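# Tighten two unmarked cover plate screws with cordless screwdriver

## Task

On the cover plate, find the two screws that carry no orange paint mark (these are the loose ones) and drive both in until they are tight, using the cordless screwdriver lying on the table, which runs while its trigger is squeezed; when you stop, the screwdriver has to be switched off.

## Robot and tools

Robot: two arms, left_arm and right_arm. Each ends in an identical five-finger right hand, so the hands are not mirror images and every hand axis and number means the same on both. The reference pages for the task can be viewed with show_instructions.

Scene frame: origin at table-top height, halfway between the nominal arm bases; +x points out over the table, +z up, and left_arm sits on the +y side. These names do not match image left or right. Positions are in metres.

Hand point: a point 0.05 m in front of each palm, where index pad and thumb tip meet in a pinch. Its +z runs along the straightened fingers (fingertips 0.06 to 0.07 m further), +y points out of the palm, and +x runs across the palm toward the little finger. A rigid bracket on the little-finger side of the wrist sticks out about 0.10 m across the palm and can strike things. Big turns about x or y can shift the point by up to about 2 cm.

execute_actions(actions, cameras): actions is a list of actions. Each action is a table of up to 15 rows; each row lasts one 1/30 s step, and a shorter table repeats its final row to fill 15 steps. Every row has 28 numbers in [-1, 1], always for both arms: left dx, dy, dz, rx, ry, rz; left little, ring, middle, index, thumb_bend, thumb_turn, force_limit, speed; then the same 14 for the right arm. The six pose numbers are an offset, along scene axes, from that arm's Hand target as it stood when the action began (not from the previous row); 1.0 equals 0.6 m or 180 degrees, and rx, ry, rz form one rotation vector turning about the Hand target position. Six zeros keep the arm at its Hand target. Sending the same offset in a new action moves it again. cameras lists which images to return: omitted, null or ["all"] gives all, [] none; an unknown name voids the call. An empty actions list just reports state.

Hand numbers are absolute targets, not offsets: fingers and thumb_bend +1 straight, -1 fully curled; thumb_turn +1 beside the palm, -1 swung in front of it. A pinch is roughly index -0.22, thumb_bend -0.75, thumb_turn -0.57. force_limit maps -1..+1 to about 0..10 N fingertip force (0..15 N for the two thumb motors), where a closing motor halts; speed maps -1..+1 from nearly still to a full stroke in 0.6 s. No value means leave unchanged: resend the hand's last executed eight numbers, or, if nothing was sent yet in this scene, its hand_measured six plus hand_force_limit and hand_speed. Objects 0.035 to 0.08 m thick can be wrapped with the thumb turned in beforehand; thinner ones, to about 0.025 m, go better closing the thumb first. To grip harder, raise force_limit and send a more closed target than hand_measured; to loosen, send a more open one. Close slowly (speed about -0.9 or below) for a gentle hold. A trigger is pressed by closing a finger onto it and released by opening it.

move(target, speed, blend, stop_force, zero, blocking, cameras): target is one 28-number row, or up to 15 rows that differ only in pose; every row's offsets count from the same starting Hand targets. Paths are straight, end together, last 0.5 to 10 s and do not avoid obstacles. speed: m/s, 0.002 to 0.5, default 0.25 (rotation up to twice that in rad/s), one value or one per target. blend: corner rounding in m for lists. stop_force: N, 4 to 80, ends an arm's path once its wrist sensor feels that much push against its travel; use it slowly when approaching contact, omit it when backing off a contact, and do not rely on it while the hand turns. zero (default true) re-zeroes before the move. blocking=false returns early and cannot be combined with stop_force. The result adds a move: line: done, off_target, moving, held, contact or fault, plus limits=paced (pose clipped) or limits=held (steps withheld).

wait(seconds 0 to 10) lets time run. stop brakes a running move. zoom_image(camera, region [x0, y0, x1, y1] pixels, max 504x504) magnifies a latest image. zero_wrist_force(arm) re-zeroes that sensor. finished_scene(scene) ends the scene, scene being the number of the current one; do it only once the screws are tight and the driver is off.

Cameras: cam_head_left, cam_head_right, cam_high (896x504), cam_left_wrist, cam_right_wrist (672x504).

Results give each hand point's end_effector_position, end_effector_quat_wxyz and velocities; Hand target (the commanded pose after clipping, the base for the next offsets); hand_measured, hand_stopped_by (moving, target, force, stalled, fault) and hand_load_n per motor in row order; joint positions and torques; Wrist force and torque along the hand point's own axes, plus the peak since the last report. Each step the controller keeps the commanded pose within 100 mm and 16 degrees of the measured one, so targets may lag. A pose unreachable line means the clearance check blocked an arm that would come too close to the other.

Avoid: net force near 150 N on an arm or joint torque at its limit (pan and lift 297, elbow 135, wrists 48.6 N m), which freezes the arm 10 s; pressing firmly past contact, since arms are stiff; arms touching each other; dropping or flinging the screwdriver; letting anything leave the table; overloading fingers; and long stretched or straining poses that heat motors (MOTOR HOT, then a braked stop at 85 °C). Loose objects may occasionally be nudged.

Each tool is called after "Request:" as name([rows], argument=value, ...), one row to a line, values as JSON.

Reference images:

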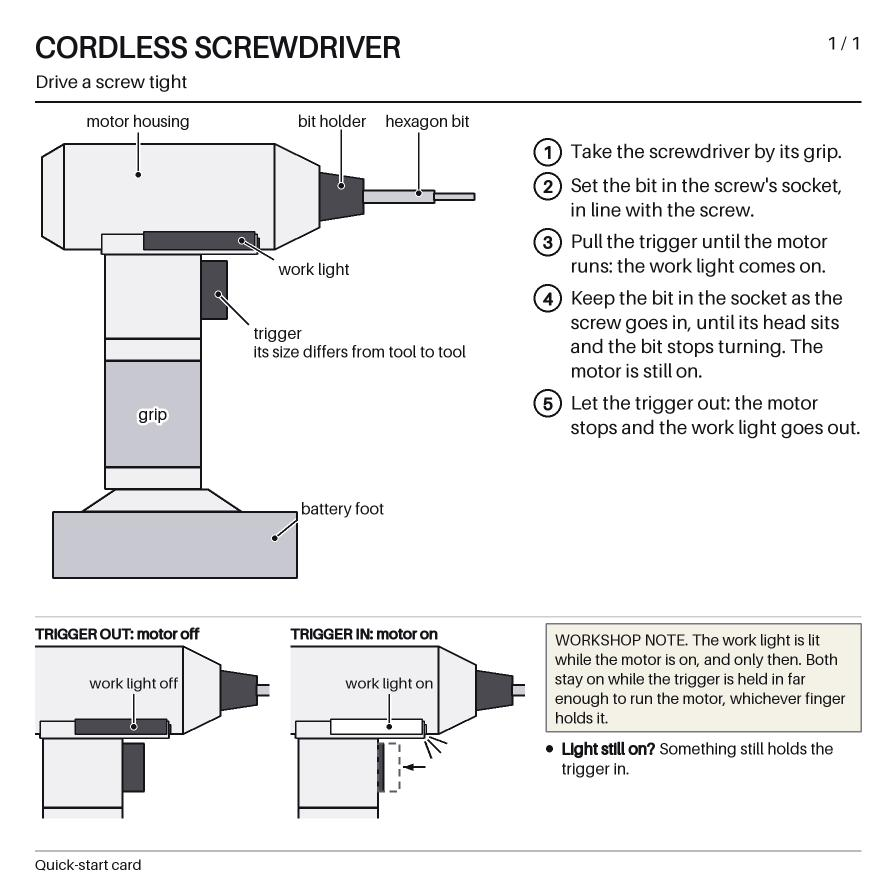

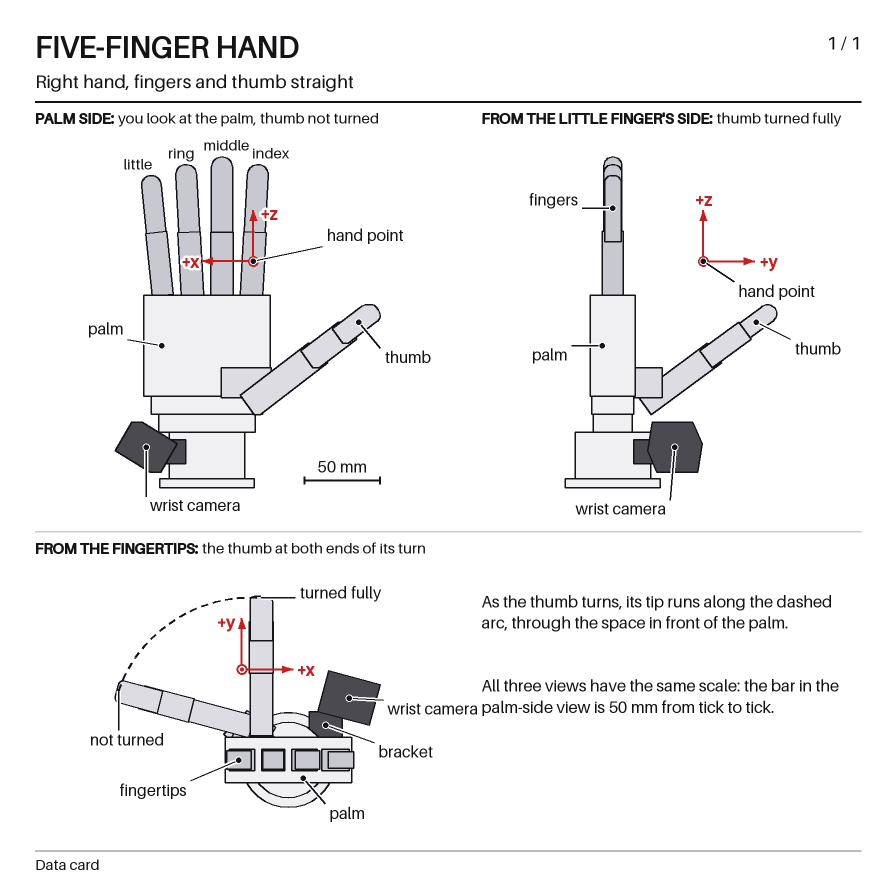

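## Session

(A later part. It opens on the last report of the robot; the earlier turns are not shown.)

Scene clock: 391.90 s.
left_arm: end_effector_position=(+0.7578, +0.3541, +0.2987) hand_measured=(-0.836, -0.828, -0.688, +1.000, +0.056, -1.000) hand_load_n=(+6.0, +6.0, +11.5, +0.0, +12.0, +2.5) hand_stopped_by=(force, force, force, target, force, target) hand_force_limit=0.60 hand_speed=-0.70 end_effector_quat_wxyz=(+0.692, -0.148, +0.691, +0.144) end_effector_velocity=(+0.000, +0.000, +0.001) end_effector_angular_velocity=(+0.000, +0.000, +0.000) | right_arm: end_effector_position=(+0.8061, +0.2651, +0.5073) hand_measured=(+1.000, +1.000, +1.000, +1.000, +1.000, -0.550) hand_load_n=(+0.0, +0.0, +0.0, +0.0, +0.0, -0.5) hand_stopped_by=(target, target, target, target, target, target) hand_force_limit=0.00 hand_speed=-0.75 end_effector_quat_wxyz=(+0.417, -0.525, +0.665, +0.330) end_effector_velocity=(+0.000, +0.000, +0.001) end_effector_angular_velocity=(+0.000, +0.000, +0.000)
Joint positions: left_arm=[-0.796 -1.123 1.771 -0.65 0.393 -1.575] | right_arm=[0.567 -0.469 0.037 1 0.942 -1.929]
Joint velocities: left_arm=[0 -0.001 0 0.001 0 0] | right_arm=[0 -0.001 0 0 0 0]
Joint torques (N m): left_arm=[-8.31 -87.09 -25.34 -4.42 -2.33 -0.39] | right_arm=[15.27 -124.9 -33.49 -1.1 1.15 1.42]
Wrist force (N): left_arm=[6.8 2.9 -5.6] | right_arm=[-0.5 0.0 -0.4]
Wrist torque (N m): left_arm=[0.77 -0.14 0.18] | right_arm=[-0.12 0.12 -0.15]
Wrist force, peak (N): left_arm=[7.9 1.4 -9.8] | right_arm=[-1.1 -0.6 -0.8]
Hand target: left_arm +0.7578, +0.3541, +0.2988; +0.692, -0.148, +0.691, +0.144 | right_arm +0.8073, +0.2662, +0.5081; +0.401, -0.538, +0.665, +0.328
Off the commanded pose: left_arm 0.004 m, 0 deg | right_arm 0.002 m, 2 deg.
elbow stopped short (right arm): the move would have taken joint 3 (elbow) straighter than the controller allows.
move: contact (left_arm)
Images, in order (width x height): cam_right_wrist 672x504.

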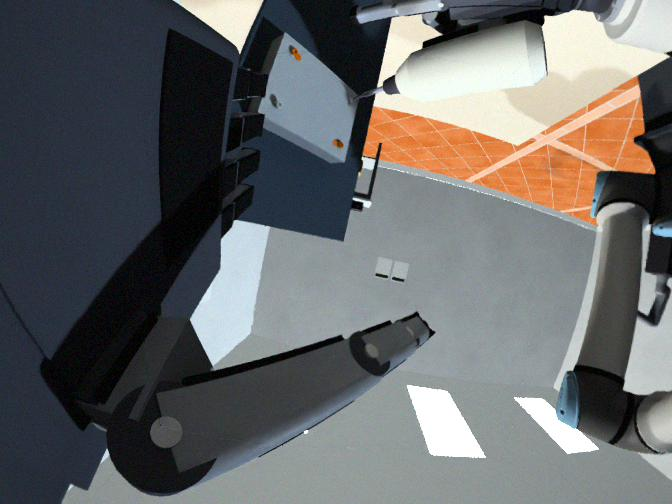

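Request:
execute_actions([
  [[0,0,0,0,0,0,-0.97,-0.97,-0.97,-0.95,-0.97,-1,0.6,-0.7,0,0,0,0,0,0,1,1,1,1,1,-0.55,0.0,-0.75]],
], cameras=[])

Request:
wait(seconds=1.0, cameras=["cam_right_wrist"])

Request:
zoom_image(camera="cam_right_wrist", region=[340, 80, 376, 112])

Scene clock: 395.60 s.
left_arm: end_effector_position=(+0.7578, +0.3541, +0.2988) hand_measured=(-0.836, -0.828, -0.688, -0.596, +0.056, -1.000) hand_load_n=(+5.5, +6.0, +10.0, +8.0, +11.5, +2.5) hand_stopped_by=(force, force, force, force, force, target) hand_force_limit=0.60 hand_speed=-0.70 end_effector_quat_wxyz=(+0.692, -0.148, +0.691, +0.144) end_effector_velocity=(+0.000, +0.000, +0.000) end_effector_angular_velocity=(+0.001, +0.001, +0.000) | right_arm: end_effector_position=(+0.8061, +0.2651, +0.5073) hand_measured=(+1.000, +1.000, +1.000, +1.000, +1.000, -0.550) hand_load_n=(+0.0, +0.0, +0.0, +0.0, +0.0, -0.5) hand_stopped_by=(target, target, target, target, target, target) hand_force_limit=0.00 hand_speed=-0.75 end_effector_quat_wxyz=(+0.416, -0.525, +0.665, +0.330) end_effector_velocity=(+0.000, +0.000, +0.001) end_effector_angular_velocity=(+0.001, -0.001, +0.001)
Joint positions: left_arm=[-0.796 -1.123 1.771 -0.65 0.393 -1.575] | right_arm=[0.567 -0.469 0.037 1 0.942 -1.929]
Joint velocities: left_arm=[0 0 0 0 0 0.001] | right_arm=[0 -0.001 0 -0.001 0 0]
Joint torques (N m): left_arm=[-8.48 -83.08 -30.14 -3.6 -1.83 0.17] | right_arm=[13.55 -129.68 -33.83 2.71 -0.48 -0.48]
Wrist force (N): left_arm=[6.3 3.6 -1.9] | right_arm=[-0.8 0.0 -0.5]
Wrist torque (N m): left_arm=[0.69 0.03 0.11] | right_arm=[-0.11 0.17 -0.17]
Wrist force, peak (N): left_arm=[6.7 3.3 -6.0] | right_arm=[-0.9 -0.5 -1.0]
Hand target: left_arm +0.7578, +0.3541, +0.2988; +0.692, -0.148, +0.691, +0.144 | right_arm +0.8073, +0.2662, +0.5081; +0.401, -0.538, +0.665, +0.328
Off the commanded pose: left_arm 0.000 m, 0 deg | right_arm 0.002 m, 2 deg.
elbow stopped short (right arm): the move would have taken joint 3 (elbow) straighter than the controller allows.
No camera images: "cameras" was empty.

Scene clock: 396.60 s.
left_arm: end_effector_position=(+0.7578, +0.3541, +0.2988) hand_measured=(-0.836, -0.828, -0.688, -0.596, +0.056, -1.000) hand_load_n=(+5.5, +6.0, +10.0, +8.5, +12.0, +2.5) hand_stopped_by=(force, force, force, force, force, target) hand_force_limit=0.60 hand_speed=-0.70 end_effector_quat_wxyz=(+0.692, -0.148, +0.691, +0.144) end_effector_velocity=(+0.000, +0.001, +0.000) end_effector_angular_velocity=(+0.002, +0.001, +0.001) | right_arm: end_effector_position=(+0.8061, +0.2651, +0.5073) hand_measured=(+1.000, +1.000, +1.000, +1.000, +1.000, -0.550) hand_load_n=(+0.0, +0.0, +0.0, -0.5, +0.0, +0.0) hand_stopped_by=(target, target, target, target, target, target) hand_force_limit=0.00 hand_speed=-0.75 end_effector_quat_wxyz=(+0.416, -0.525, +0.665, +0.330) end_effector_velocity=(+0.001, +0.001, -0.003) end_effector_angular_velocity=(-0.001, +0.002, +0.001)
Joint positions: left_arm=[-0.796 -1.123 1.771 -0.65 0.393 -1.575] | right_arm=[0.567 -0.469 0.037 1 0.942 -1.929]
Joint velocities: left_arm=[0.001 0 0 0 0 0.002] | right_arm=[0 0.003 0 -0.001 -0.001 0]
Joint torques (N m): left_arm=[-10.13 -86.38 -31.95 -3.41 -2.32 -0.3] | right_arm=[12.03 -129.37 -33.53 2.52 -0.58 -0.5]
Wrist force (N): left_arm=[6.5 3.8 -1.5] | right_arm=[-0.9 -0.5 -0.3]
Wrist torque (N m): left_arm=[0.70 -0.01 0.13] | right_arm=[-0.19 0.17 -0.19]
Wrist force, peak (N): left_arm=[6.9 4.0 -1.6] | right_arm=[-1.2 -0.3 -0.8]
Hand target: left_arm +0.7578, +0.3541, +0.2988; +0.692, -0.148, +0.691, +0.144 | right_arm +0.8073, +0.2662, +0.5081; +0.401, -0.538, +0.665, +0.328
Off the commanded pose: left_arm 0.000 m, 0 deg | right_arm 0.002 m, 2 deg.
wait: 1.00 s; at rest by 0.17 s
Images, in order (width x height): cam_right_wrist 672x504.

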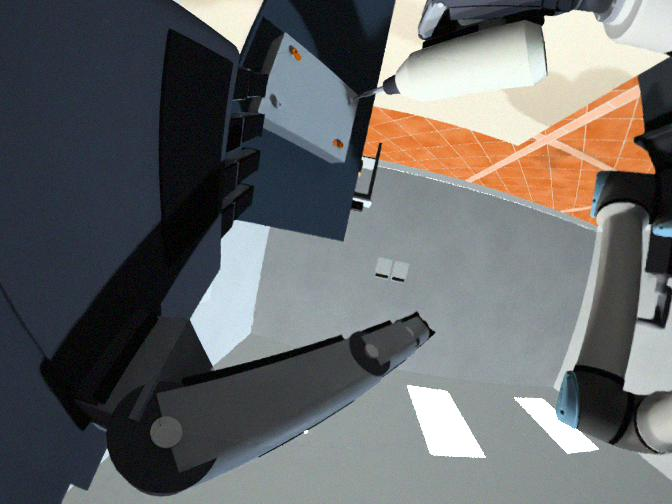

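Scaled by 14.000 from the camera's 672x504 image, which has a finer 960x720 frame.

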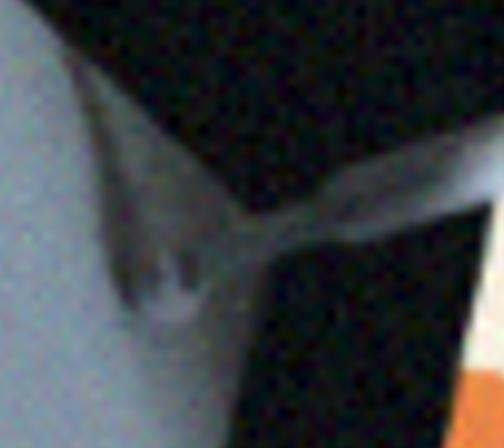

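Request:
zoom_image(camera="cam_right_wrist", region=[330, 0, 550, 120])

Scaled by 2.291 from the camera's 672x504 image, which has a finer 960x720 frame.

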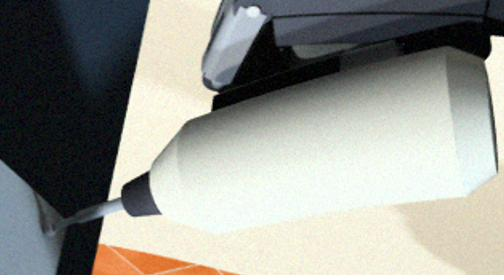

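Request:
execute_actions([
  [[0,0,0,0,0,0,-0.97,-0.97,-0.97,-0.98,-0.97,-1,0.85,-0.7,0,0,0,0,0,0,1,1,1,1,1,-0.55,0.0,-0.75]],
], cameras=["cam_right_wrist"])

Request:
zoom_image(camera="cam_right_wrist", region=[330, 0, 550, 120])

Scene clock: 397.50 s.
left_arm: end_effector_position=(+0.7578, +0.3541, +0.2988) hand_measured=(-0.836, -0.828, -0.688, -0.774, +0.056, -1.000) hand_load_n=(+5.0, +5.5, +10.5, +13.0, +12.0, +2.0) hand_stopped_by=(force, force, force, force, force, target) hand_force_limit=0.85 hand_speed=-0.70 end_effector_quat_wxyz=(+0.692, -0.148, +0.691, +0.144) end_effector_velocity=(+0.000, +0.000, -0.001) end_effector_angular_velocity=(+0.001, +0.001, +0.001) | right_arm: end_effector_position=(+0.8061, +0.2651, +0.5073) hand_measured=(+1.000, +1.000, +1.000, +1.000, +1.000, -0.550) hand_load_n=(+0.0, +0.0, +0.0, +0.0, +0.0, +0.0) hand_stopped_by=(target, target, target, target, target, target) hand_force_limit=0.00 hand_speed=-0.75 end_effector_quat_wxyz=(+0.416, -0.525, +0.665, +0.330) end_effector_velocity=(+0.000, +0.000, +0.000) end_effector_angular_velocity=(+0.000, -0.001, +0.000)
Joint positions: left_arm=[-0.796 -1.123 1.771 -0.65 0.393 -1.575] | right_arm=[0.567 -0.469 0.037 1 0.942 -1.929]
Joint velocities: left_arm=[0 0.001 0 0.001 -0.001 0] | right_arm=[0 0 0 0 0 0]
Joint torques (N m): left_arm=[-11.36 -84.52 -33.88 -2.41 -1.78 0.27] | right_arm=[12.77 -128.28 -33.91 2.46 -0.53 -0.44]
Wrist force (N): left_arm=[5.5 3.2 -5.7] | right_arm=[-0.7 -0.4 -0.6]
Wrist torque (N m): left_arm=[0.76 -0.17 0.16] | right_arm=[-0.17 0.16 -0.17]
Wrist force, peak (N): left_arm=[6.0 3.0 -5.9] | right_arm=[-1.0 -0.5 -0.7]
Hand target: left_arm +0.7578, +0.3541, +0.2988; +0.692, -0.148, +0.691, +0.144 | right_arm +0.8073, +0.2662, +0.5081; +0.401, -0.538, +0.665, +0.328
Off the commanded pose: left_arm 0.000 m, 0 deg | right_arm 0.002 m, 2 deg.
elbow stopped short (right arm): the move would have taken joint 3 (elbow) straighter than the controller allows.
Images, in order (width x height): cam_right_wrist 672x504.

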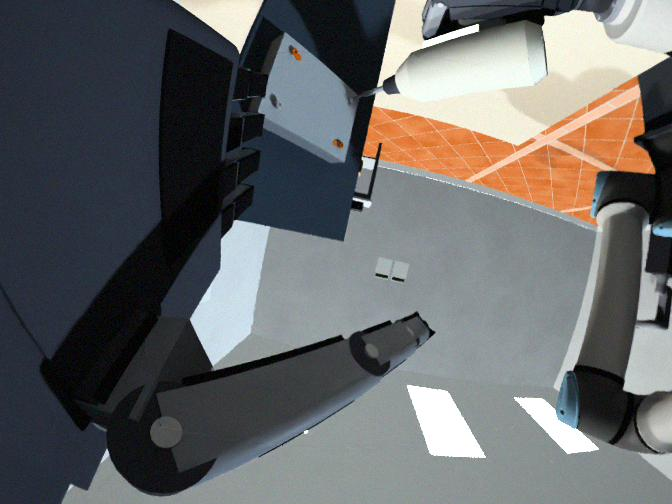

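Scaled by 2.291 from the camera's 672x504 image, which has a finer 960x720 frame.

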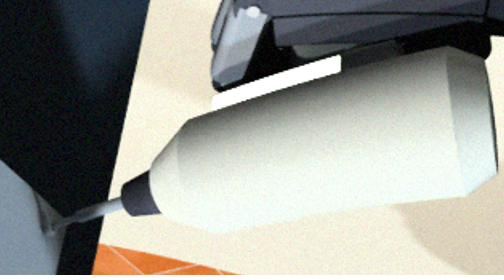

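Request:
zoom_image(camera="cam_right_wrist", region=[340, 80, 376, 112])

Request:
move(target=[0.0051,0.0043,0,0,0,0,-0.97,-0.97,-0.97,-0.98,-0.97,-1,0.85,-0.7,0,0,0,0,0,0,1,1,1,1,1,-0.55,0.0,-0.75], speed=0.003, stop_force=6, cameras=["cam_right_wrist"])

Request:
zoom_image(camera="cam_right_wrist", region=[340, 80, 376, 112])

Scaled by 14.000 from the camera's 672x504 image, which has a finer 960x720 frame.

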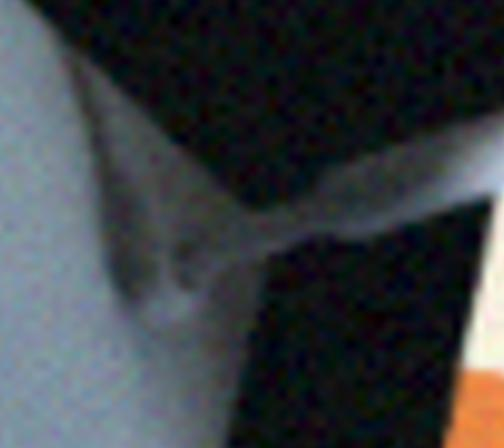

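Scene clock: 404.73 s.
left_arm: end_effector_position=(+0.7598, +0.3558, +0.2987) hand_measured=(-0.836, -0.828, -0.688, -0.774, +0.056, -1.000) hand_load_n=(+7.0, +6.0, +10.0, +11.5, +12.5, +0.0) hand_stopped_by=(force, force, force, force, force, target) hand_force_limit=0.85 hand_speed=-0.70 end_effector_quat_wxyz=(+0.692, -0.148, +0.691, +0.144) end_effector_velocity=(+0.000, -0.001, +0.000) end_effector_angular_velocity=(+0.000, +0.000, -0.001) | right_arm: end_effector_position=(+0.8061, +0.2651, +0.5073) hand_measured=(+1.000, +1.000, +1.000, +1.000, +1.000, -0.550) hand_load_n=(+0.0, +0.0, +0.0, +0.0, +0.0, +0.0) hand_stopped_by=(target, target, target, target, target, target) hand_force_limit=0.00 hand_speed=-0.75 end_effector_quat_wxyz=(+0.417, -0.525, +0.665, +0.330) end_effector_velocity=(+0.000, +0.000, +0.000) end_effector_angular_velocity=(+0.000, -0.001, +0.000)
Joint positions: left_arm=[-0.792 -1.122 1.769 -0.649 0.397 -1.575] | right_arm=[0.567 -0.469 0.037 1 0.942 -1.929]
Joint velocities: left_arm=[-0.001 0 0 0 0 0] | right_arm=[0 0 0 -0.001 0 0]
Joint torques (N m): left_arm=[5.72 -72.71 -35.45 -1.34 0.15 -1.26] | right_arm=[14.11 -128.93 -33.55 -1.79 1.41 1.84]
Wrist force (N): left_arm=[6.3 3.1 -12.4] | right_arm=[-0.6 0.0 -0.5]
Wrist torque (N m): left_arm=[0.44 -0.32 0.07] | right_arm=[-0.10 0.14 -0.16]
Wrist force, peak (N): left_arm=[7.0 3.2 -13.7] | right_arm=[-0.8 -0.2 -1.1]
Hand target: left_arm +0.7598, +0.3558, +0.2987; +0.692, -0.148, +0.691, +0.144 | right_arm +0.8073, +0.2662, +0.5081; +0.401, -0.538, +0.665, +0.328
Off the commanded pose: left_arm 0.001 m, 0 deg | right_arm 0.002 m, 2 deg.
elbow stopped short (right arm): the move would have taken joint 3 (elbow) straighter than the controller allows.
move: contact (left_arm)
Images, in order (width x height): cam_right_wrist 672x504.

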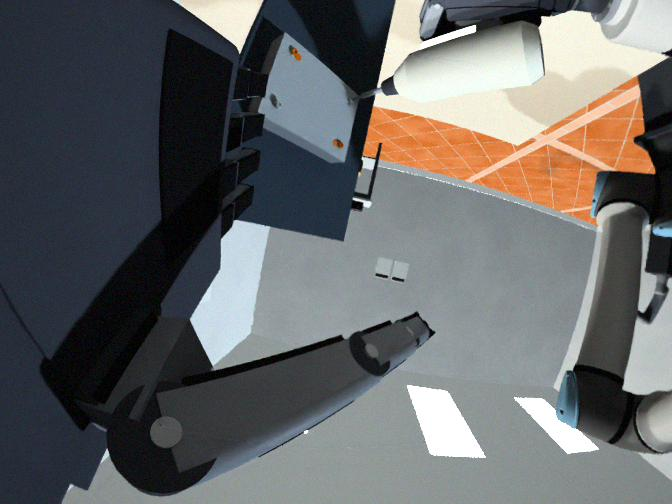

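Scaled by 14.000 from the camera's 672x504 image, which has a finer 960x720 frame.

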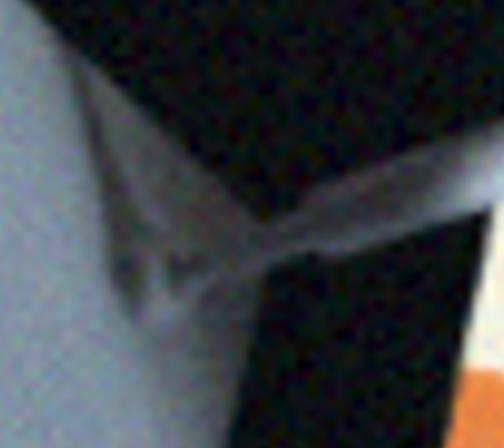

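Request:
move(target=[0,0,0,0,0,0,-0.97,-0.97,-0.97,-0.98,-0.97,-1,0.85,-0.7,-0.1055,-0.07,-0.0968,0,0,0,1,1,1,1,1,-0.55,0.0,-0.75], speed=0.15, cameras=["cam_right_wrist"])

Request:
zoom_image(camera="cam_right_wrist", region=[280, 130, 330, 170])

Scene clock: 406.87 s.
left_arm: end_effector_position=(+0.7598, +0.3558, +0.2987) hand_measured=(-0.836, -0.828, -0.688, -0.774, +0.056, -1.000) hand_load_n=(+6.5, +6.0, +10.0, +11.5, +12.5, +0.5) hand_stopped_by=(force, force, force, force, force, target) hand_force_limit=0.85 hand_speed=-0.70 end_effector_quat_wxyz=(+0.692, -0.148, +0.691, +0.144) end_effector_velocity=(+0.000, +0.000, +0.000) end_effector_angular_velocity=(+0.000, +0.000, +0.001) | right_arm: end_effector_position=(+0.7437, +0.2241, +0.4499) hand_measured=(+1.000, +1.000, +1.000, +1.000, +1.000, -0.550) hand_load_n=(+0.0, +0.0, +0.0, +0.0, +0.0, +0.0) hand_stopped_by=(target, target, target, target, target, target) hand_force_limit=0.00 hand_speed=-0.75 end_effector_quat_wxyz=(+0.401, -0.538, +0.665, +0.328) end_effector_velocity=(-0.001, +0.000, -0.001) end_effector_angular_velocity=(-0.002, +0.002, +0.001)
Joint positions: left_arm=[-0.792 -1.122 1.769 -0.649 0.397 -1.575] | right_arm=[0.568 -0.786 0.734 0.668 0.933 -1.963]
Joint velocities: left_arm=[0 0 0 0 0 0] | right_arm=[0 -0.001 0.003 0 0 0]
Joint torques (N m): left_arm=[-0.65 -83.11 -27.06 -2.59 1.19 -1.22] | right_arm=[-1.5 -115.53 -35.37 2.01 0 1.03]
Wrist force (N): left_arm=[6.2 3.6 -11.9] | right_arm=[-0.3 -0.2 -0.4]
Wrist torque (N m): left_arm=[0.48 -0.44 0.08] | right_arm=[-0.13 0.09 -0.15]
Wrist force, peak (N): left_arm=[6.8 3.4 -12.6] | right_arm=[-1.3 -1.1 -0.2]
Hand target: left_arm +0.7598, +0.3558, +0.2987; +0.692, -0.148, +0.691, +0.144 | right_arm +0.7437, +0.2241, +0.4499; +0.401, -0.538, +0.665, +0.328
Off the commanded pose: left_arm 0.000 m, 0 deg | right_arm 0.000 m, 0 deg.
move: done
Images, in order (width x height): cam_right_wrist 672x504.

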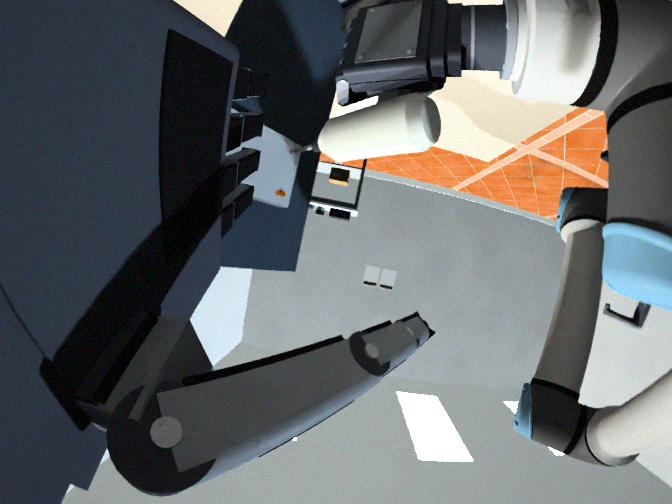

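Scaled by 10.080 from the camera's 672x504 image, which has a finer 960x720 frame.

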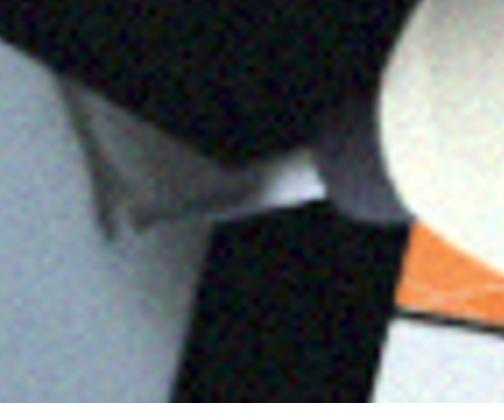

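Request:
wait(seconds=0.3, cameras=["cam_right_wrist"])

Request:
zoom_image(camera="cam_right_wrist", region=[280, 130, 330, 170])

Request:
wait(seconds=0.2, cameras=["cam_right_wrist"])

Request:
zoom_image(camera="cam_right_wrist", region=[280, 130, 330, 170])

Scene clock: 407.37 s.
left_arm: end_effector_position=(+0.7598, +0.3558, +0.2987) hand_measured=(-0.836, -0.828, -0.688, -0.774, +0.056, -1.000) hand_load_n=(+6.5, +5.5, +10.0, +11.5, +12.5, +0.5) hand_stopped_by=(force, force, force, force, force, target) hand_force_limit=0.85 hand_speed=-0.70 end_effector_quat_wxyz=(+0.692, -0.148, +0.691, +0.144) end_effector_velocity=(+0.000, +0.000, +0.000) end_effector_angular_velocity=(+0.000, +0.000, +0.000) | right_arm: end_effector_position=(+0.7437, +0.2241, +0.4498) hand_measured=(+1.000, +1.000, +1.000, +1.000, +1.000, -0.550) hand_load_n=(+0.0, +0.0, +0.0, +0.0, +0.0, +0.0) hand_stopped_by=(target, target, target, target, target, target) hand_force_limit=0.00 hand_speed=-0.75 end_effector_quat_wxyz=(+0.401, -0.538, +0.665, +0.328) end_effector_velocity=(+0.000, +0.000, -0.002) end_effector_angular_velocity=(-0.001, +0.001, +0.000)
Joint positions: left_arm=[-0.792 -1.122 1.769 -0.649 0.397 -1.575] | right_arm=[0.568 -0.786 0.734 0.668 0.933 -1.963]
Joint velocities: left_arm=[0 0 0 0 0 0] | right_arm=[0 0.002 0 0 0 0]
Joint torques (N m): left_arm=[2.04 -84.54 -30.84 -3.79 0.94 -0.88] | right_arm=[-11.79 -116.3 -34.97 0.25 0.15 0.4]
Wrist force (N): left_arm=[5.7 4.6 -9.9] | right_arm=[-0.5 -0.2 -0.6]
Wrist torque (N m): left_arm=[0.56 -0.44 0.13] | right_arm=[-0.14 0.12 -0.16]
Wrist force, peak (N): left_arm=[6.4 3.6 -12.6] | right_arm=[-0.6 -0.6 -0.8]
Hand target: left_arm +0.7598, +0.3558, +0.2987; +0.692, -0.148, +0.691, +0.144 | right_arm +0.7437, +0.2241, +0.4499; +0.401, -0.538, +0.665, +0.328
Off the commanded pose: left_arm 0.000 m, 0 deg | right_arm 0.000 m, 0 deg.
wait: 0.30 s; at rest from the start
Images, in order (width x height): cam_right_wrist 672x504.

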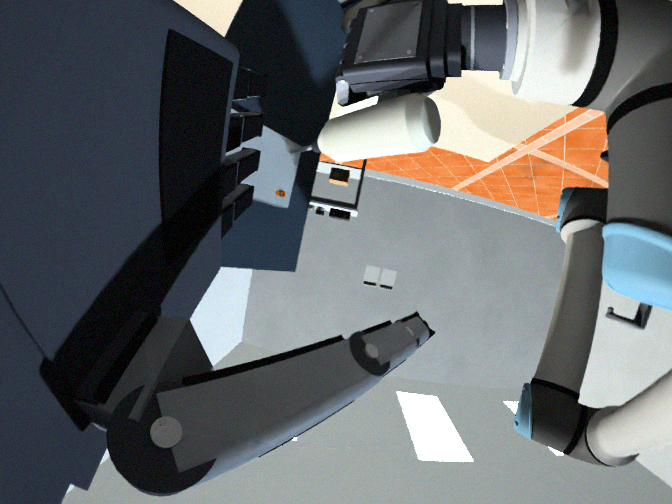

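Scaled by 10.080 from the camera's 672x504 image, which has a finer 960x720 frame.

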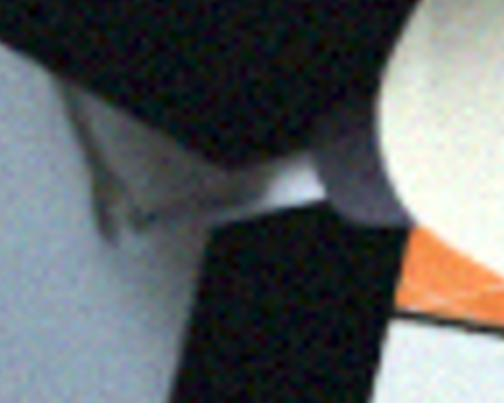

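Scene clock: 407.57 s.
left_arm: end_effector_position=(+0.7598, +0.3558, +0.2987) hand_measured=(-0.836, -0.828, -0.688, -0.774, +0.056, -1.000) hand_load_n=(+6.5, +6.0, +10.0, +11.0, +13.0, +0.0) hand_stopped_by=(force, force, force, force, force, target) hand_force_limit=0.85 hand_speed=-0.70 end_effector_quat_wxyz=(+0.692, -0.148, +0.691, +0.144) end_effector_velocity=(+0.000, +0.000, +0.000) end_effector_angular_velocity=(+0.001, +0.001, +0.001) | right_arm: end_effector_position=(+0.7437, +0.2241, +0.4498) hand_measured=(+1.000, +1.000, +1.000, +1.000, +1.000, -0.550) hand_load_n=(+0.0, +0.0, +0.0, +0.0, +0.0, -0.5) hand_stopped_by=(target, target, target, target, target, target) hand_force_limit=0.00 hand_speed=-0.75 end_effector_quat_wxyz=(+0.401, -0.538, +0.665, +0.328) end_effector_velocity=(+0.000, +0.000, +0.001) end_effector_angular_velocity=(+0.001, -0.001, +0.000)
Joint positions: left_arm=[-0.792 -1.122 1.769 -0.649 0.397 -1.575] | right_arm=[0.568 -0.786 0.734 0.668 0.933 -1.963]
Joint velocities: left_arm=[0 0 0 0 -0.001 0.001] | right_arm=[0 -0.001 0 0 0 0]
Joint torques (N m): left_arm=[7.14 -82.39 -31.71 -3.4 1.36 -1.19] | right_arm=[-14.09 -116.93 -35.62 -0.46 0.37 0.31]
Wrist force (N): left_arm=[5.7 4.8 -9.9] | right_arm=[-0.5 -0.2 -0.3]
Wrist torque (N m): left_arm=[0.59 -0.42 0.13] | right_arm=[-0.14 0.11 -0.17]
Wrist force, peak (N): left_arm=[6.3 3.4 -12.8] | right_arm=[-0.7 -0.4 -0.8]
Hand target: left_arm +0.7598, +0.3558, +0.2987; +0.692, -0.148, +0.691, +0.144 | right_arm +0.7437, +0.2241, +0.4499; +0.401, -0.538, +0.665, +0.328
Off the commanded pose: left_arm 0.000 m, 0 deg | right_arm 0.000 m, 0 deg.
wait: 0.20 s; at rest by 0.17 s
Images, in order (width x height): cam_right_wrist 672x504.

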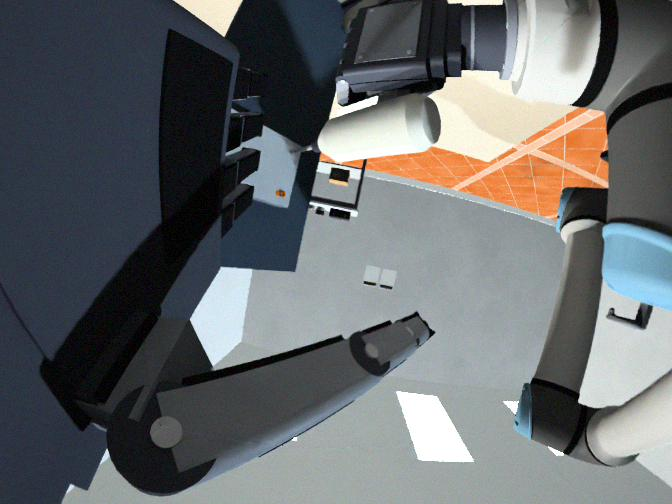

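Scaled by 10.080 from the camera's 672x504 image, which has a finer 960x720 frame.

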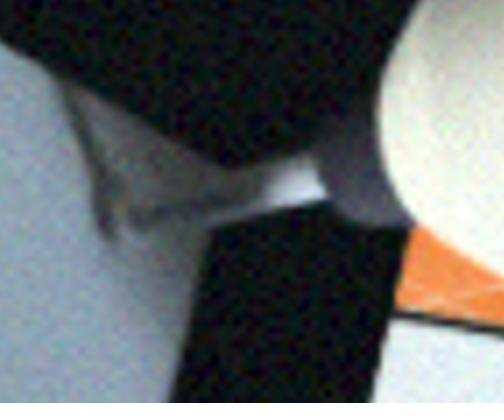

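Request:
move(target=[0,0,0,0,0,0,-0.97,-0.97,-0.97,-0.98,-0.97,-1,0.85,-0.7,0.1037,0.0683,0.0955,0,0,0,1,1,1,1,1,-0.55,0.0,-0.75], speed=0.15, cameras=["cam_right_wrist"])

Request:
zoom_image(camera="cam_right_wrist", region=[345, 75, 395, 115])

Request:
wait(seconds=0.13, cameras=["cam_right_wrist"])

Request:
zoom_image(camera="cam_right_wrist", region=[345, 75, 395, 115])

Request:
wait(seconds=0.1, cameras=["cam_right_wrist"])

Request:
zoom_image(camera="cam_right_wrist", region=[345, 75, 395, 115])

Scene clock: 409.00 s.
left_arm: end_effector_position=(+0.7598, +0.3558, +0.2987) hand_measured=(-0.836, -0.828, -0.688, -0.774, +0.056, -1.000) hand_load_n=(+6.5, +5.5, +10.5, +11.0, +12.5, +0.5) hand_stopped_by=(force, force, force, force, force, target) hand_force_limit=0.85 hand_speed=-0.70 end_effector_quat_wxyz=(+0.692, -0.148, +0.691, +0.144) end_effector_velocity=(+0.000, +0.000, +0.000) end_effector_angular_velocity=(+0.000, +0.000, +0.000) | right_arm: end_effector_position=(+0.8051, +0.2641, +0.5066) hand_measured=(+1.000, +1.000, +1.000, +1.000, +1.000, -0.550) hand_load_n=(+0.0, +0.0, -0.5, +0.0, +0.0, +0.0) hand_stopped_by=(target, target, target, target, target, target) hand_force_limit=0.00 hand_speed=-0.75 end_effector_quat_wxyz=(+0.415, -0.527, +0.665, +0.330) end_effector_velocity=(-0.001, +0.000, +0.002) end_effector_angular_velocity=(+0.000, +0.000, +0.000)
Joint positions: left_arm=[-0.792 -1.122 1.769 -0.649 0.397 -1.575] | right_arm=[0.566 -0.469 0.037 1.006 0.941 -1.933]
Joint velocities: left_arm=[0 0 0 0 0 0] | right_arm=[0 -0.001 -0.002 0.002 0 0.001]
Joint torques (N m): left_arm=[0.52 -79.97 -32.07 -4.97 1.94 -1.49] | right_arm=[14.34 -111.84 -42.84 3.11 -0.69 0.05]
Wrist force (N): left_arm=[5.8 4.6 -9.9] | right_arm=[-0.8 -0.1 -0.7]
Wrist torque (N m): left_arm=[0.57 -0.44 0.14] | right_arm=[-0.11 0.18 -0.17]
Wrist force, peak (N): left_arm=[6.6 3.6 -12.9] | right_arm=[-1.8 -0.8 -0.4]
Hand target: left_arm +0.7598, +0.3558, +0.2987; +0.692, -0.148, +0.691, +0.144 | right_arm +0.8062, +0.2652, +0.5073; +0.401, -0.538, +0.665, +0.328
Off the commanded pose: left_arm 0.000 m, 0 deg | right_arm 0.001 m, 2 deg.
elbow stopped short (right arm): the move would have taken joint 3 (elbow) straighter than the controller allows.
move: done
Images, in order (width x height): cam_right_wrist 672x504.

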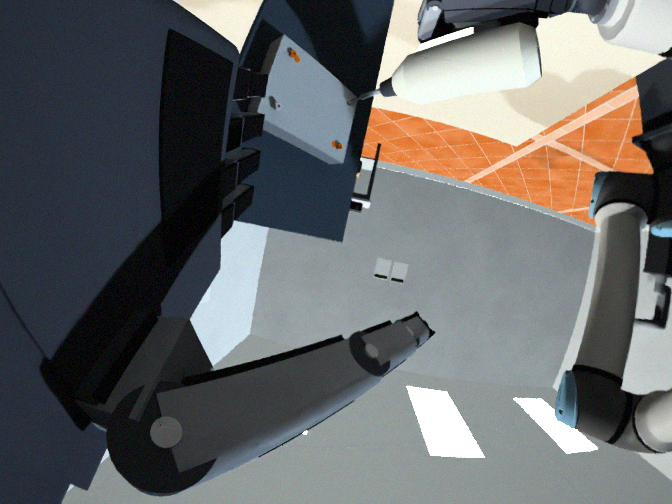

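Scaled by 10.080 from the camera's 672x504 image, which has a finer 960x720 frame.

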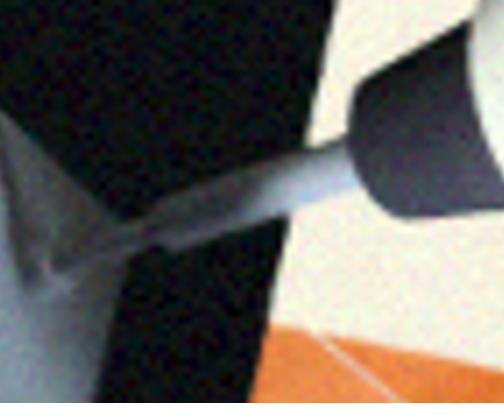

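Scene clock: 409.13 s.
left_arm: end_effector_position=(+0.7598, +0.3558, +0.2987) hand_measured=(-0.836, -0.828, -0.688, -0.774, +0.056, -1.000) hand_load_n=(+6.5, +5.5, +10.0, +11.0, +12.5, +0.0) hand_stopped_by=(force, force, force, force, force, target) hand_force_limit=0.85 hand_speed=-0.70 end_effector_quat_wxyz=(+0.692, -0.148, +0.691, +0.144) end_effector_velocity=(+0.000, +0.000, +0.000) end_effector_angular_velocity=(+0.002, +0.001, +0.000) | right_arm: end_effector_position=(+0.8051, +0.2641, +0.5066) hand_measured=(+1.000, +1.000, +1.000, +1.000, +1.000, -0.550) hand_load_n=(+0.0, +0.0, +0.0, +0.0, -0.5, -0.5) hand_stopped_by=(target, target, target, target, target, target) hand_force_limit=0.00 hand_speed=-0.75 end_effector_quat_wxyz=(+0.415, -0.527, +0.665, +0.330) end_effector_velocity=(+0.000, +0.000, +0.001) end_effector_angular_velocity=(+0.000, +0.000, +0.000)
Joint positions: left_arm=[-0.792 -1.122 1.769 -0.649 0.397 -1.575] | right_arm=[0.566 -0.469 0.037 1.006 0.941 -1.933]
Joint velocities: left_arm=[0 0 0 0 0 0.002] | right_arm=[0 -0.001 0 0.001 0 0]
Joint torques (N m): left_arm=[-0.66 -76.8 -33.13 -4.31 2.25 -1.13] | right_arm=[14.89 -117.22 -35.89 3.05 -0.99 0.26]
Wrist force (N): left_arm=[5.1 4.5 -8.9] | right_arm=[-0.5 0.0 -1.0]
Wrist torque (N m): left_arm=[0.44 -0.34 0.07] | right_arm=[-0.09 0.13 -0.15]
Wrist force, peak (N): left_arm=[6.6 2.8 -13.0] | right_arm=[-0.6 -0.4 -0.9]
Hand target: left_arm +0.7598, +0.3558, +0.2987; +0.692, -0.148, +0.691, +0.144 | right_arm +0.8062, +0.2652, +0.5073; +0.401, -0.538, +0.665, +0.328
Off the commanded pose: left_arm 0.000 m, 0 deg | right_arm 0.001 m, 2 deg.
wait: 0.13 s; no rest
Images, in order (width x height): cam_right_wrist 672x504.

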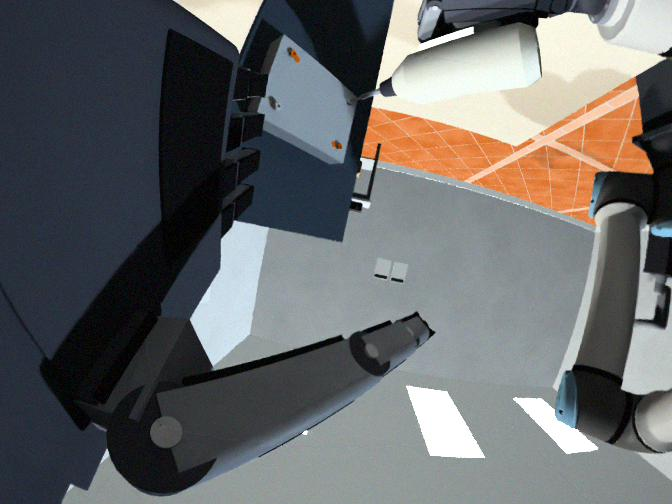

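Scaled by 10.080 from the camera's 672x504 image, which has a finer 960x720 frame.

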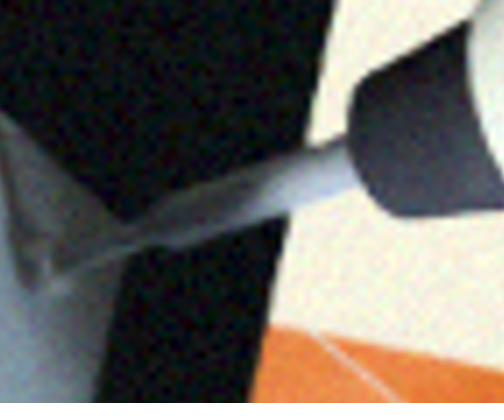

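Scene clock: 409.23 s.
left_arm: end_effector_position=(+0.7598, +0.3558, +0.2987) hand_measured=(-0.836, -0.828, -0.688, -0.774, +0.056, -1.000) hand_load_n=(+6.5, +5.5, +10.0, +11.0, +13.0, +0.0) hand_stopped_by=(force, force, force, force, force, target) hand_force_limit=0.85 hand_speed=-0.70 end_effector_quat_wxyz=(+0.692, -0.148, +0.691, +0.144) end_effector_velocity=(+0.000, +0.001, +0.000) end_effector_angular_velocity=(+0.001, +0.000, +0.001) | right_arm: end_effector_position=(+0.8051, +0.2641, +0.5066) hand_measured=(+1.000, +1.000, +1.000, +1.000, +1.000, -0.550) hand_load_n=(+0.0, +0.0, +0.0, +0.0, +0.0, +0.0) hand_stopped_by=(target, target, target, target, target, target) hand_force_limit=0.00 hand_speed=-0.75 end_effector_quat_wxyz=(+0.415, -0.527, +0.665, +0.330) end_effector_velocity=(+0.000, +0.000, +0.000) end_effector_angular_velocity=(+0.000, +0.001, +0.000)
Joint positions: left_arm=[-0.792 -1.122 1.769 -0.649 0.397 -1.575] | right_arm=[0.566 -0.469 0.037 1.006 0.941 -1.933]
Joint velocities: left_arm=[0.001 0 0 0 0 0.001] | right_arm=[0 0 0 0 0 0]
Joint torques (N m): left_arm=[2.06 -79.73 -33.39 -3.84 1.92 -1.67] | right_arm=[15.1 -113.22 -35.37 3.33 -0.92 0.17]
Wrist force (N): left_arm=[5.3 4.8 -9.0] | right_arm=[-0.6 -0.3 -0.9]
Wrist torque (N m): left_arm=[0.47 -0.37 0.09] | right_arm=[-0.12 0.14 -0.16]
Wrist force, peak (N): left_arm=[6.5 3.5 -12.9] | right_arm=[-0.6 -0.3 -0.9]
Hand target: left_arm +0.7598, +0.3558, +0.2987; +0.692, -0.148, +0.691, +0.144 | right_arm +0.8062, +0.2652, +0.5073; +0.401, -0.538, +0.665, +0.328
Off the commanded pose: left_arm 0.000 m, 0 deg | right_arm 0.001 m, 2 deg.
wait: 0.10 s; no rest
Images, in order (width x height): cam_right_wrist 672x504.

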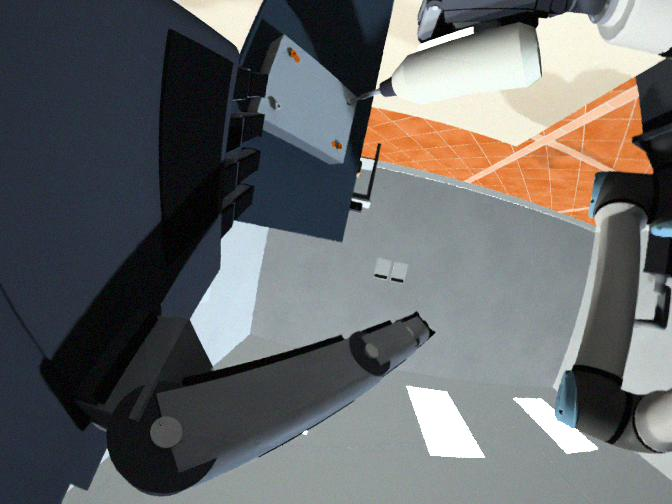

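Scaled by 10.080 from the camera's 672x504 image, which has a finer 960x720 frame.

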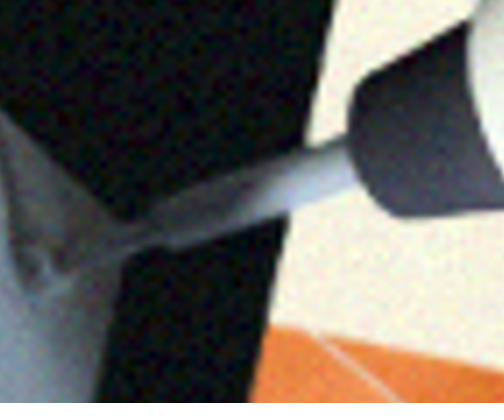

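Request:
execute_actions([
  [[0,0,0,0,0,0,-0.97,-0.97,-0.97,1,-0.97,-1,0.85,-0.7,0,0,0,0,0,0,1,1,1,1,1,-0.55,0.0,-0.75]],
], cameras=["cam_right_wrist"])

Request:
zoom_image(camera="cam_right_wrist", region=[345, 75, 395, 115])

Request:
move(target=[-0.0102,-0.00857,0,0,0,0,-0.97,-0.97,-0.97,1,-0.97,-1,0.85,-0.7,0,0,0,0,0,0,1,1,1,1,1,-0.55,0.0,-0.75], speed=0.03, cameras=["cam_right_wrist"])

Request:
zoom_image(camera="cam_right_wrist", region=[345, 75, 395, 115])

Scene clock: 413.80 s.
left_arm: end_effector_position=(+0.7598, +0.3558, +0.2987) hand_measured=(-0.836, -0.828, -0.688, +0.922, +0.056, -1.000) hand_load_n=(+7.0, +6.0, +11.0, +0.0, +12.5, +0.5) hand_stopped_by=(force, force, force, moving, force, target) hand_force_limit=0.85 hand_speed=-0.70 end_effector_quat_wxyz=(+0.692, -0.148, +0.691, +0.144) end_effector_velocity=(+0.000, +0.000, +0.000) end_effector_angular_velocity=(+0.000, +0.000, +0.000) | right_arm: end_effector_position=(+0.8051, +0.2641, +0.5066) hand_measured=(+1.000, +1.000, +1.000, +1.000, +1.000, -0.550) hand_load_n=(-0.5, +0.0, +0.0, -0.5, +0.0, +0.0) hand_stopped_by=(target, target, target, target, target, target) hand_force_limit=0.00 hand_speed=-0.75 end_effector_quat_wxyz=(+0.415, -0.527, +0.665, +0.330) end_effector_velocity=(+0.000, +0.000, -0.001) end_effector_angular_velocity=(-0.001, +0.001, +0.000)
Joint positions: left_arm=[-0.792 -1.122 1.769 -0.649 0.397 -1.575] | right_arm=[0.566 -0.469 0.037 1.006 0.941 -1.933]
Joint velocities: left_arm=[0.001 0 0 -0.001 0.001 0] | right_arm=[0 0.001 0 0.001 0 0]
Joint torques (N m): left_arm=[12.71 -74.72 -38.49 -3.23 -1.36 -1.31] | right_arm=[14.99 -111.07 -31.92 -1.52 0 0.71]
Wrist force (N): left_arm=[7.9 0.8 -15.3] | right_arm=[-0.8 -0.5 -0.4]
Wrist torque (N m): left_arm=[0.77 -0.41 0.25] | right_arm=[-0.19 0.16 -0.19]
Wrist force, peak (N): left_arm=[7.6 1.2 -15.5] | right_arm=[-0.9 -0.6 -1.0]
Hand target: left_arm +0.7598, +0.3558, +0.2987; +0.692, -0.148, +0.691, +0.144 | right_arm +0.8062, +0.2652, +0.5073; +0.401, -0.538, +0.665, +0.328
Off the commanded pose: left_arm 0.000 m, 0 deg | right_arm 0.002 m, 2 deg.
elbow stopped short (right arm): the move would have taken joint 3 (elbow) straighter than the controller allows.
not at rest: the robot was still moving 3 seconds after this call's last action.
Images, in order (width x height): cam_right_wrist 672x504.

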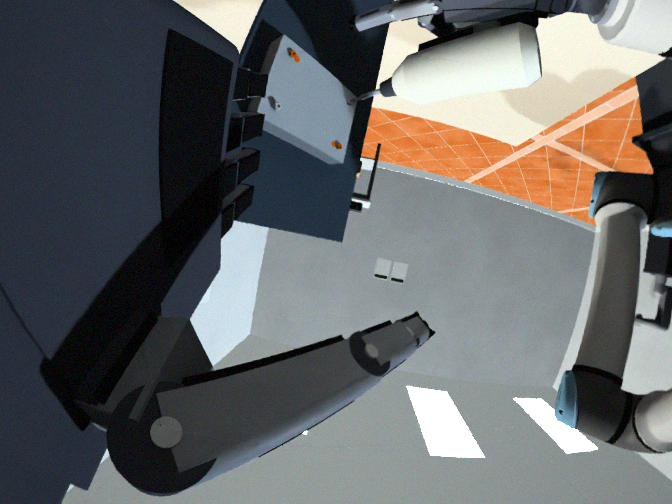

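Scaled by 10.080 from the camera's 672x504 image, which has a finer 960x720 frame.

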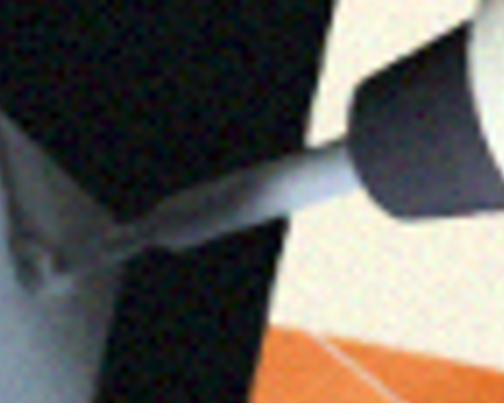

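Scene clock: 414.50 s.
left_arm: end_effector_position=(+0.7536, +0.3506, +0.2987) hand_measured=(-0.836, -0.828, -0.688, +1.000, +0.056, -1.000) hand_load_n=(+6.0, +6.0, +12.0, +0.0, +12.0, +2.5) hand_stopped_by=(force, force, force, target, force, target) hand_force_limit=0.85 hand_speed=-0.70 end_effector_quat_wxyz=(+0.692, -0.148, +0.691, +0.144) end_effector_velocity=(+0.000, +0.001, +0.000) end_effector_angular_velocity=(+0.001, +0.001, +0.001) | right_arm: end_effector_position=(+0.8051, +0.2641, +0.5065) hand_measured=(+1.000, +1.000, +1.000, +1.000, +1.000, -0.550) hand_load_n=(+0.0, +0.5, +0.0, +0.0, +0.0, +0.0) hand_stopped_by=(target, target, target, target, target, target) hand_force_limit=0.00 hand_speed=-0.75 end_effector_quat_wxyz=(+0.415, -0.527, +0.665, +0.330) end_effector_velocity=(+0.000, +0.000, -0.001) end_effector_angular_velocity=(+0.000, +0.000, +0.000)
Joint positions: left_arm=[-0.803 -1.125 1.775 -0.651 0.385 -1.575] | right_arm=[0.566 -0.469 0.037 1.006 0.941 -1.933]
Joint velocities: left_arm=[0.001 0 0 0.001 0.001 0.001] | right_arm=[0 0.001 0 -0.001 0 0]
Joint torques (N m): left_arm=[4.13 -78.34 -31.96 -3.78 0.49 -0.79] | right_arm=[-5.75 -119.85 -32.5 -1.03 1.3 1.23]
Wrist force (N): left_arm=[6.6 4.1 -1.5] | right_arm=[-0.1 -0.3 -0.8]
Wrist torque (N m): left_arm=[0.76 -0.01 0.14] | right_arm=[-0.13 0.08 -0.14]
Wrist force, peak (N): left_arm=[7.4 0.9 -15.1] | right_arm=[-0.6 -0.4 -1.0]
Hand target: left_arm +0.7537, +0.3506, +0.2987; +0.692, -0.148, +0.691, +0.144 | right_arm +0.8062, +0.2652, +0.5073; +0.401, -0.538, +0.665, +0.328
Off the commanded pose: left_arm 0.000 m, 0 deg | right_arm 0.002 m, 2 deg.
elbow stopped short (right arm): the move would have taken joint 3 (elbow) straighter than the controller allows.
move: done
Images, in order (width x height): cam_right_wrist 672x504.

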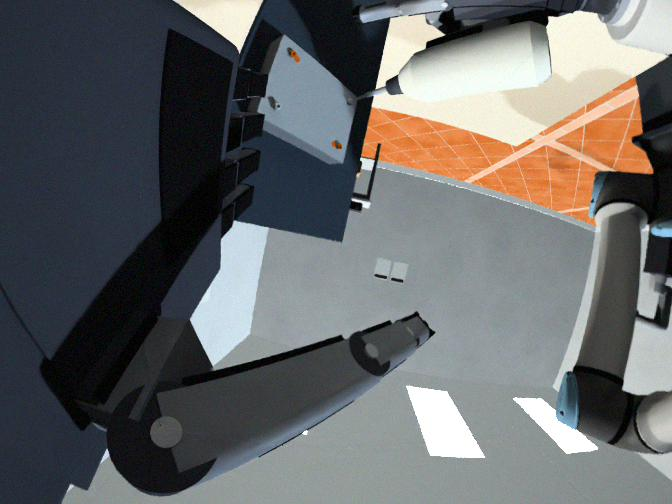

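Scaled by 10.080 from the camera's 672x504 image, which has a finer 960x720 frame.

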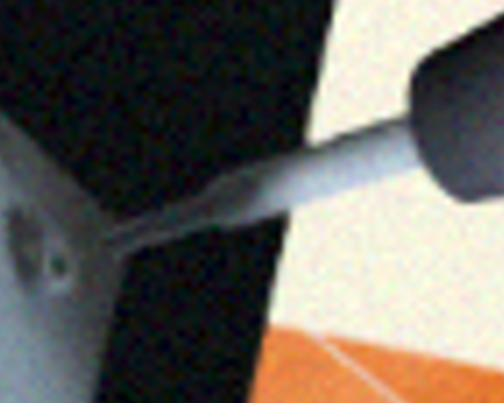

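Request:
zoom_image(camera="cam_right_wrist", region=[316, 128, 356, 160])

Request:
zoom_image(camera="cam_right_wrist", region=[335, 84, 375, 116])

Request:
zoom_image(camera="cam_right_wrist", region=[255, 84, 295, 116])

Request:
zoom_image(camera="cam_right_wrist", region=[274, 36, 314, 68])

Scaled by 12.600 from the camera's 672x504 image, which has a finer 960x720 frame.

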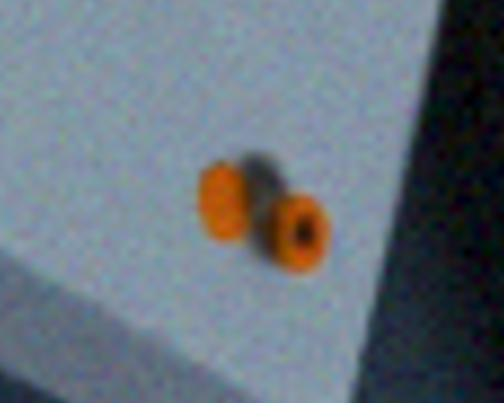

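Scaled by 12.600 from the camera's 672x504 image, which has a finer 960x720 frame.

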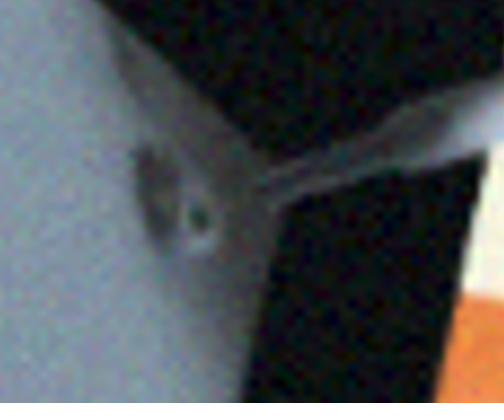

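Scaled by 12.600 from the camera's 672x504 image, which has a finer 960x720 frame.

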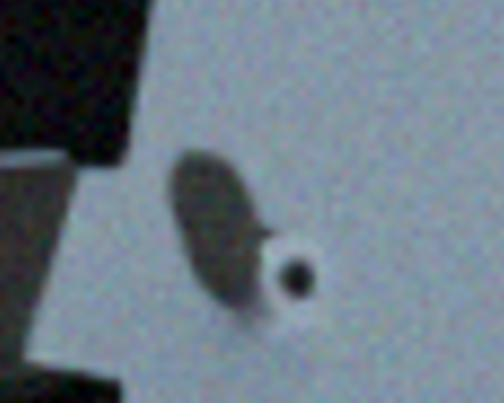

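Scaled by 12.600 from the camera's 672x504 image, which has a finer 960x720 frame.

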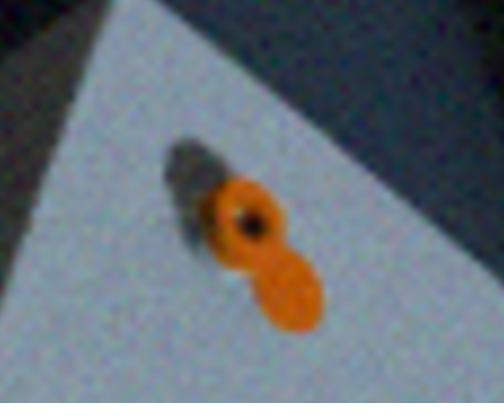

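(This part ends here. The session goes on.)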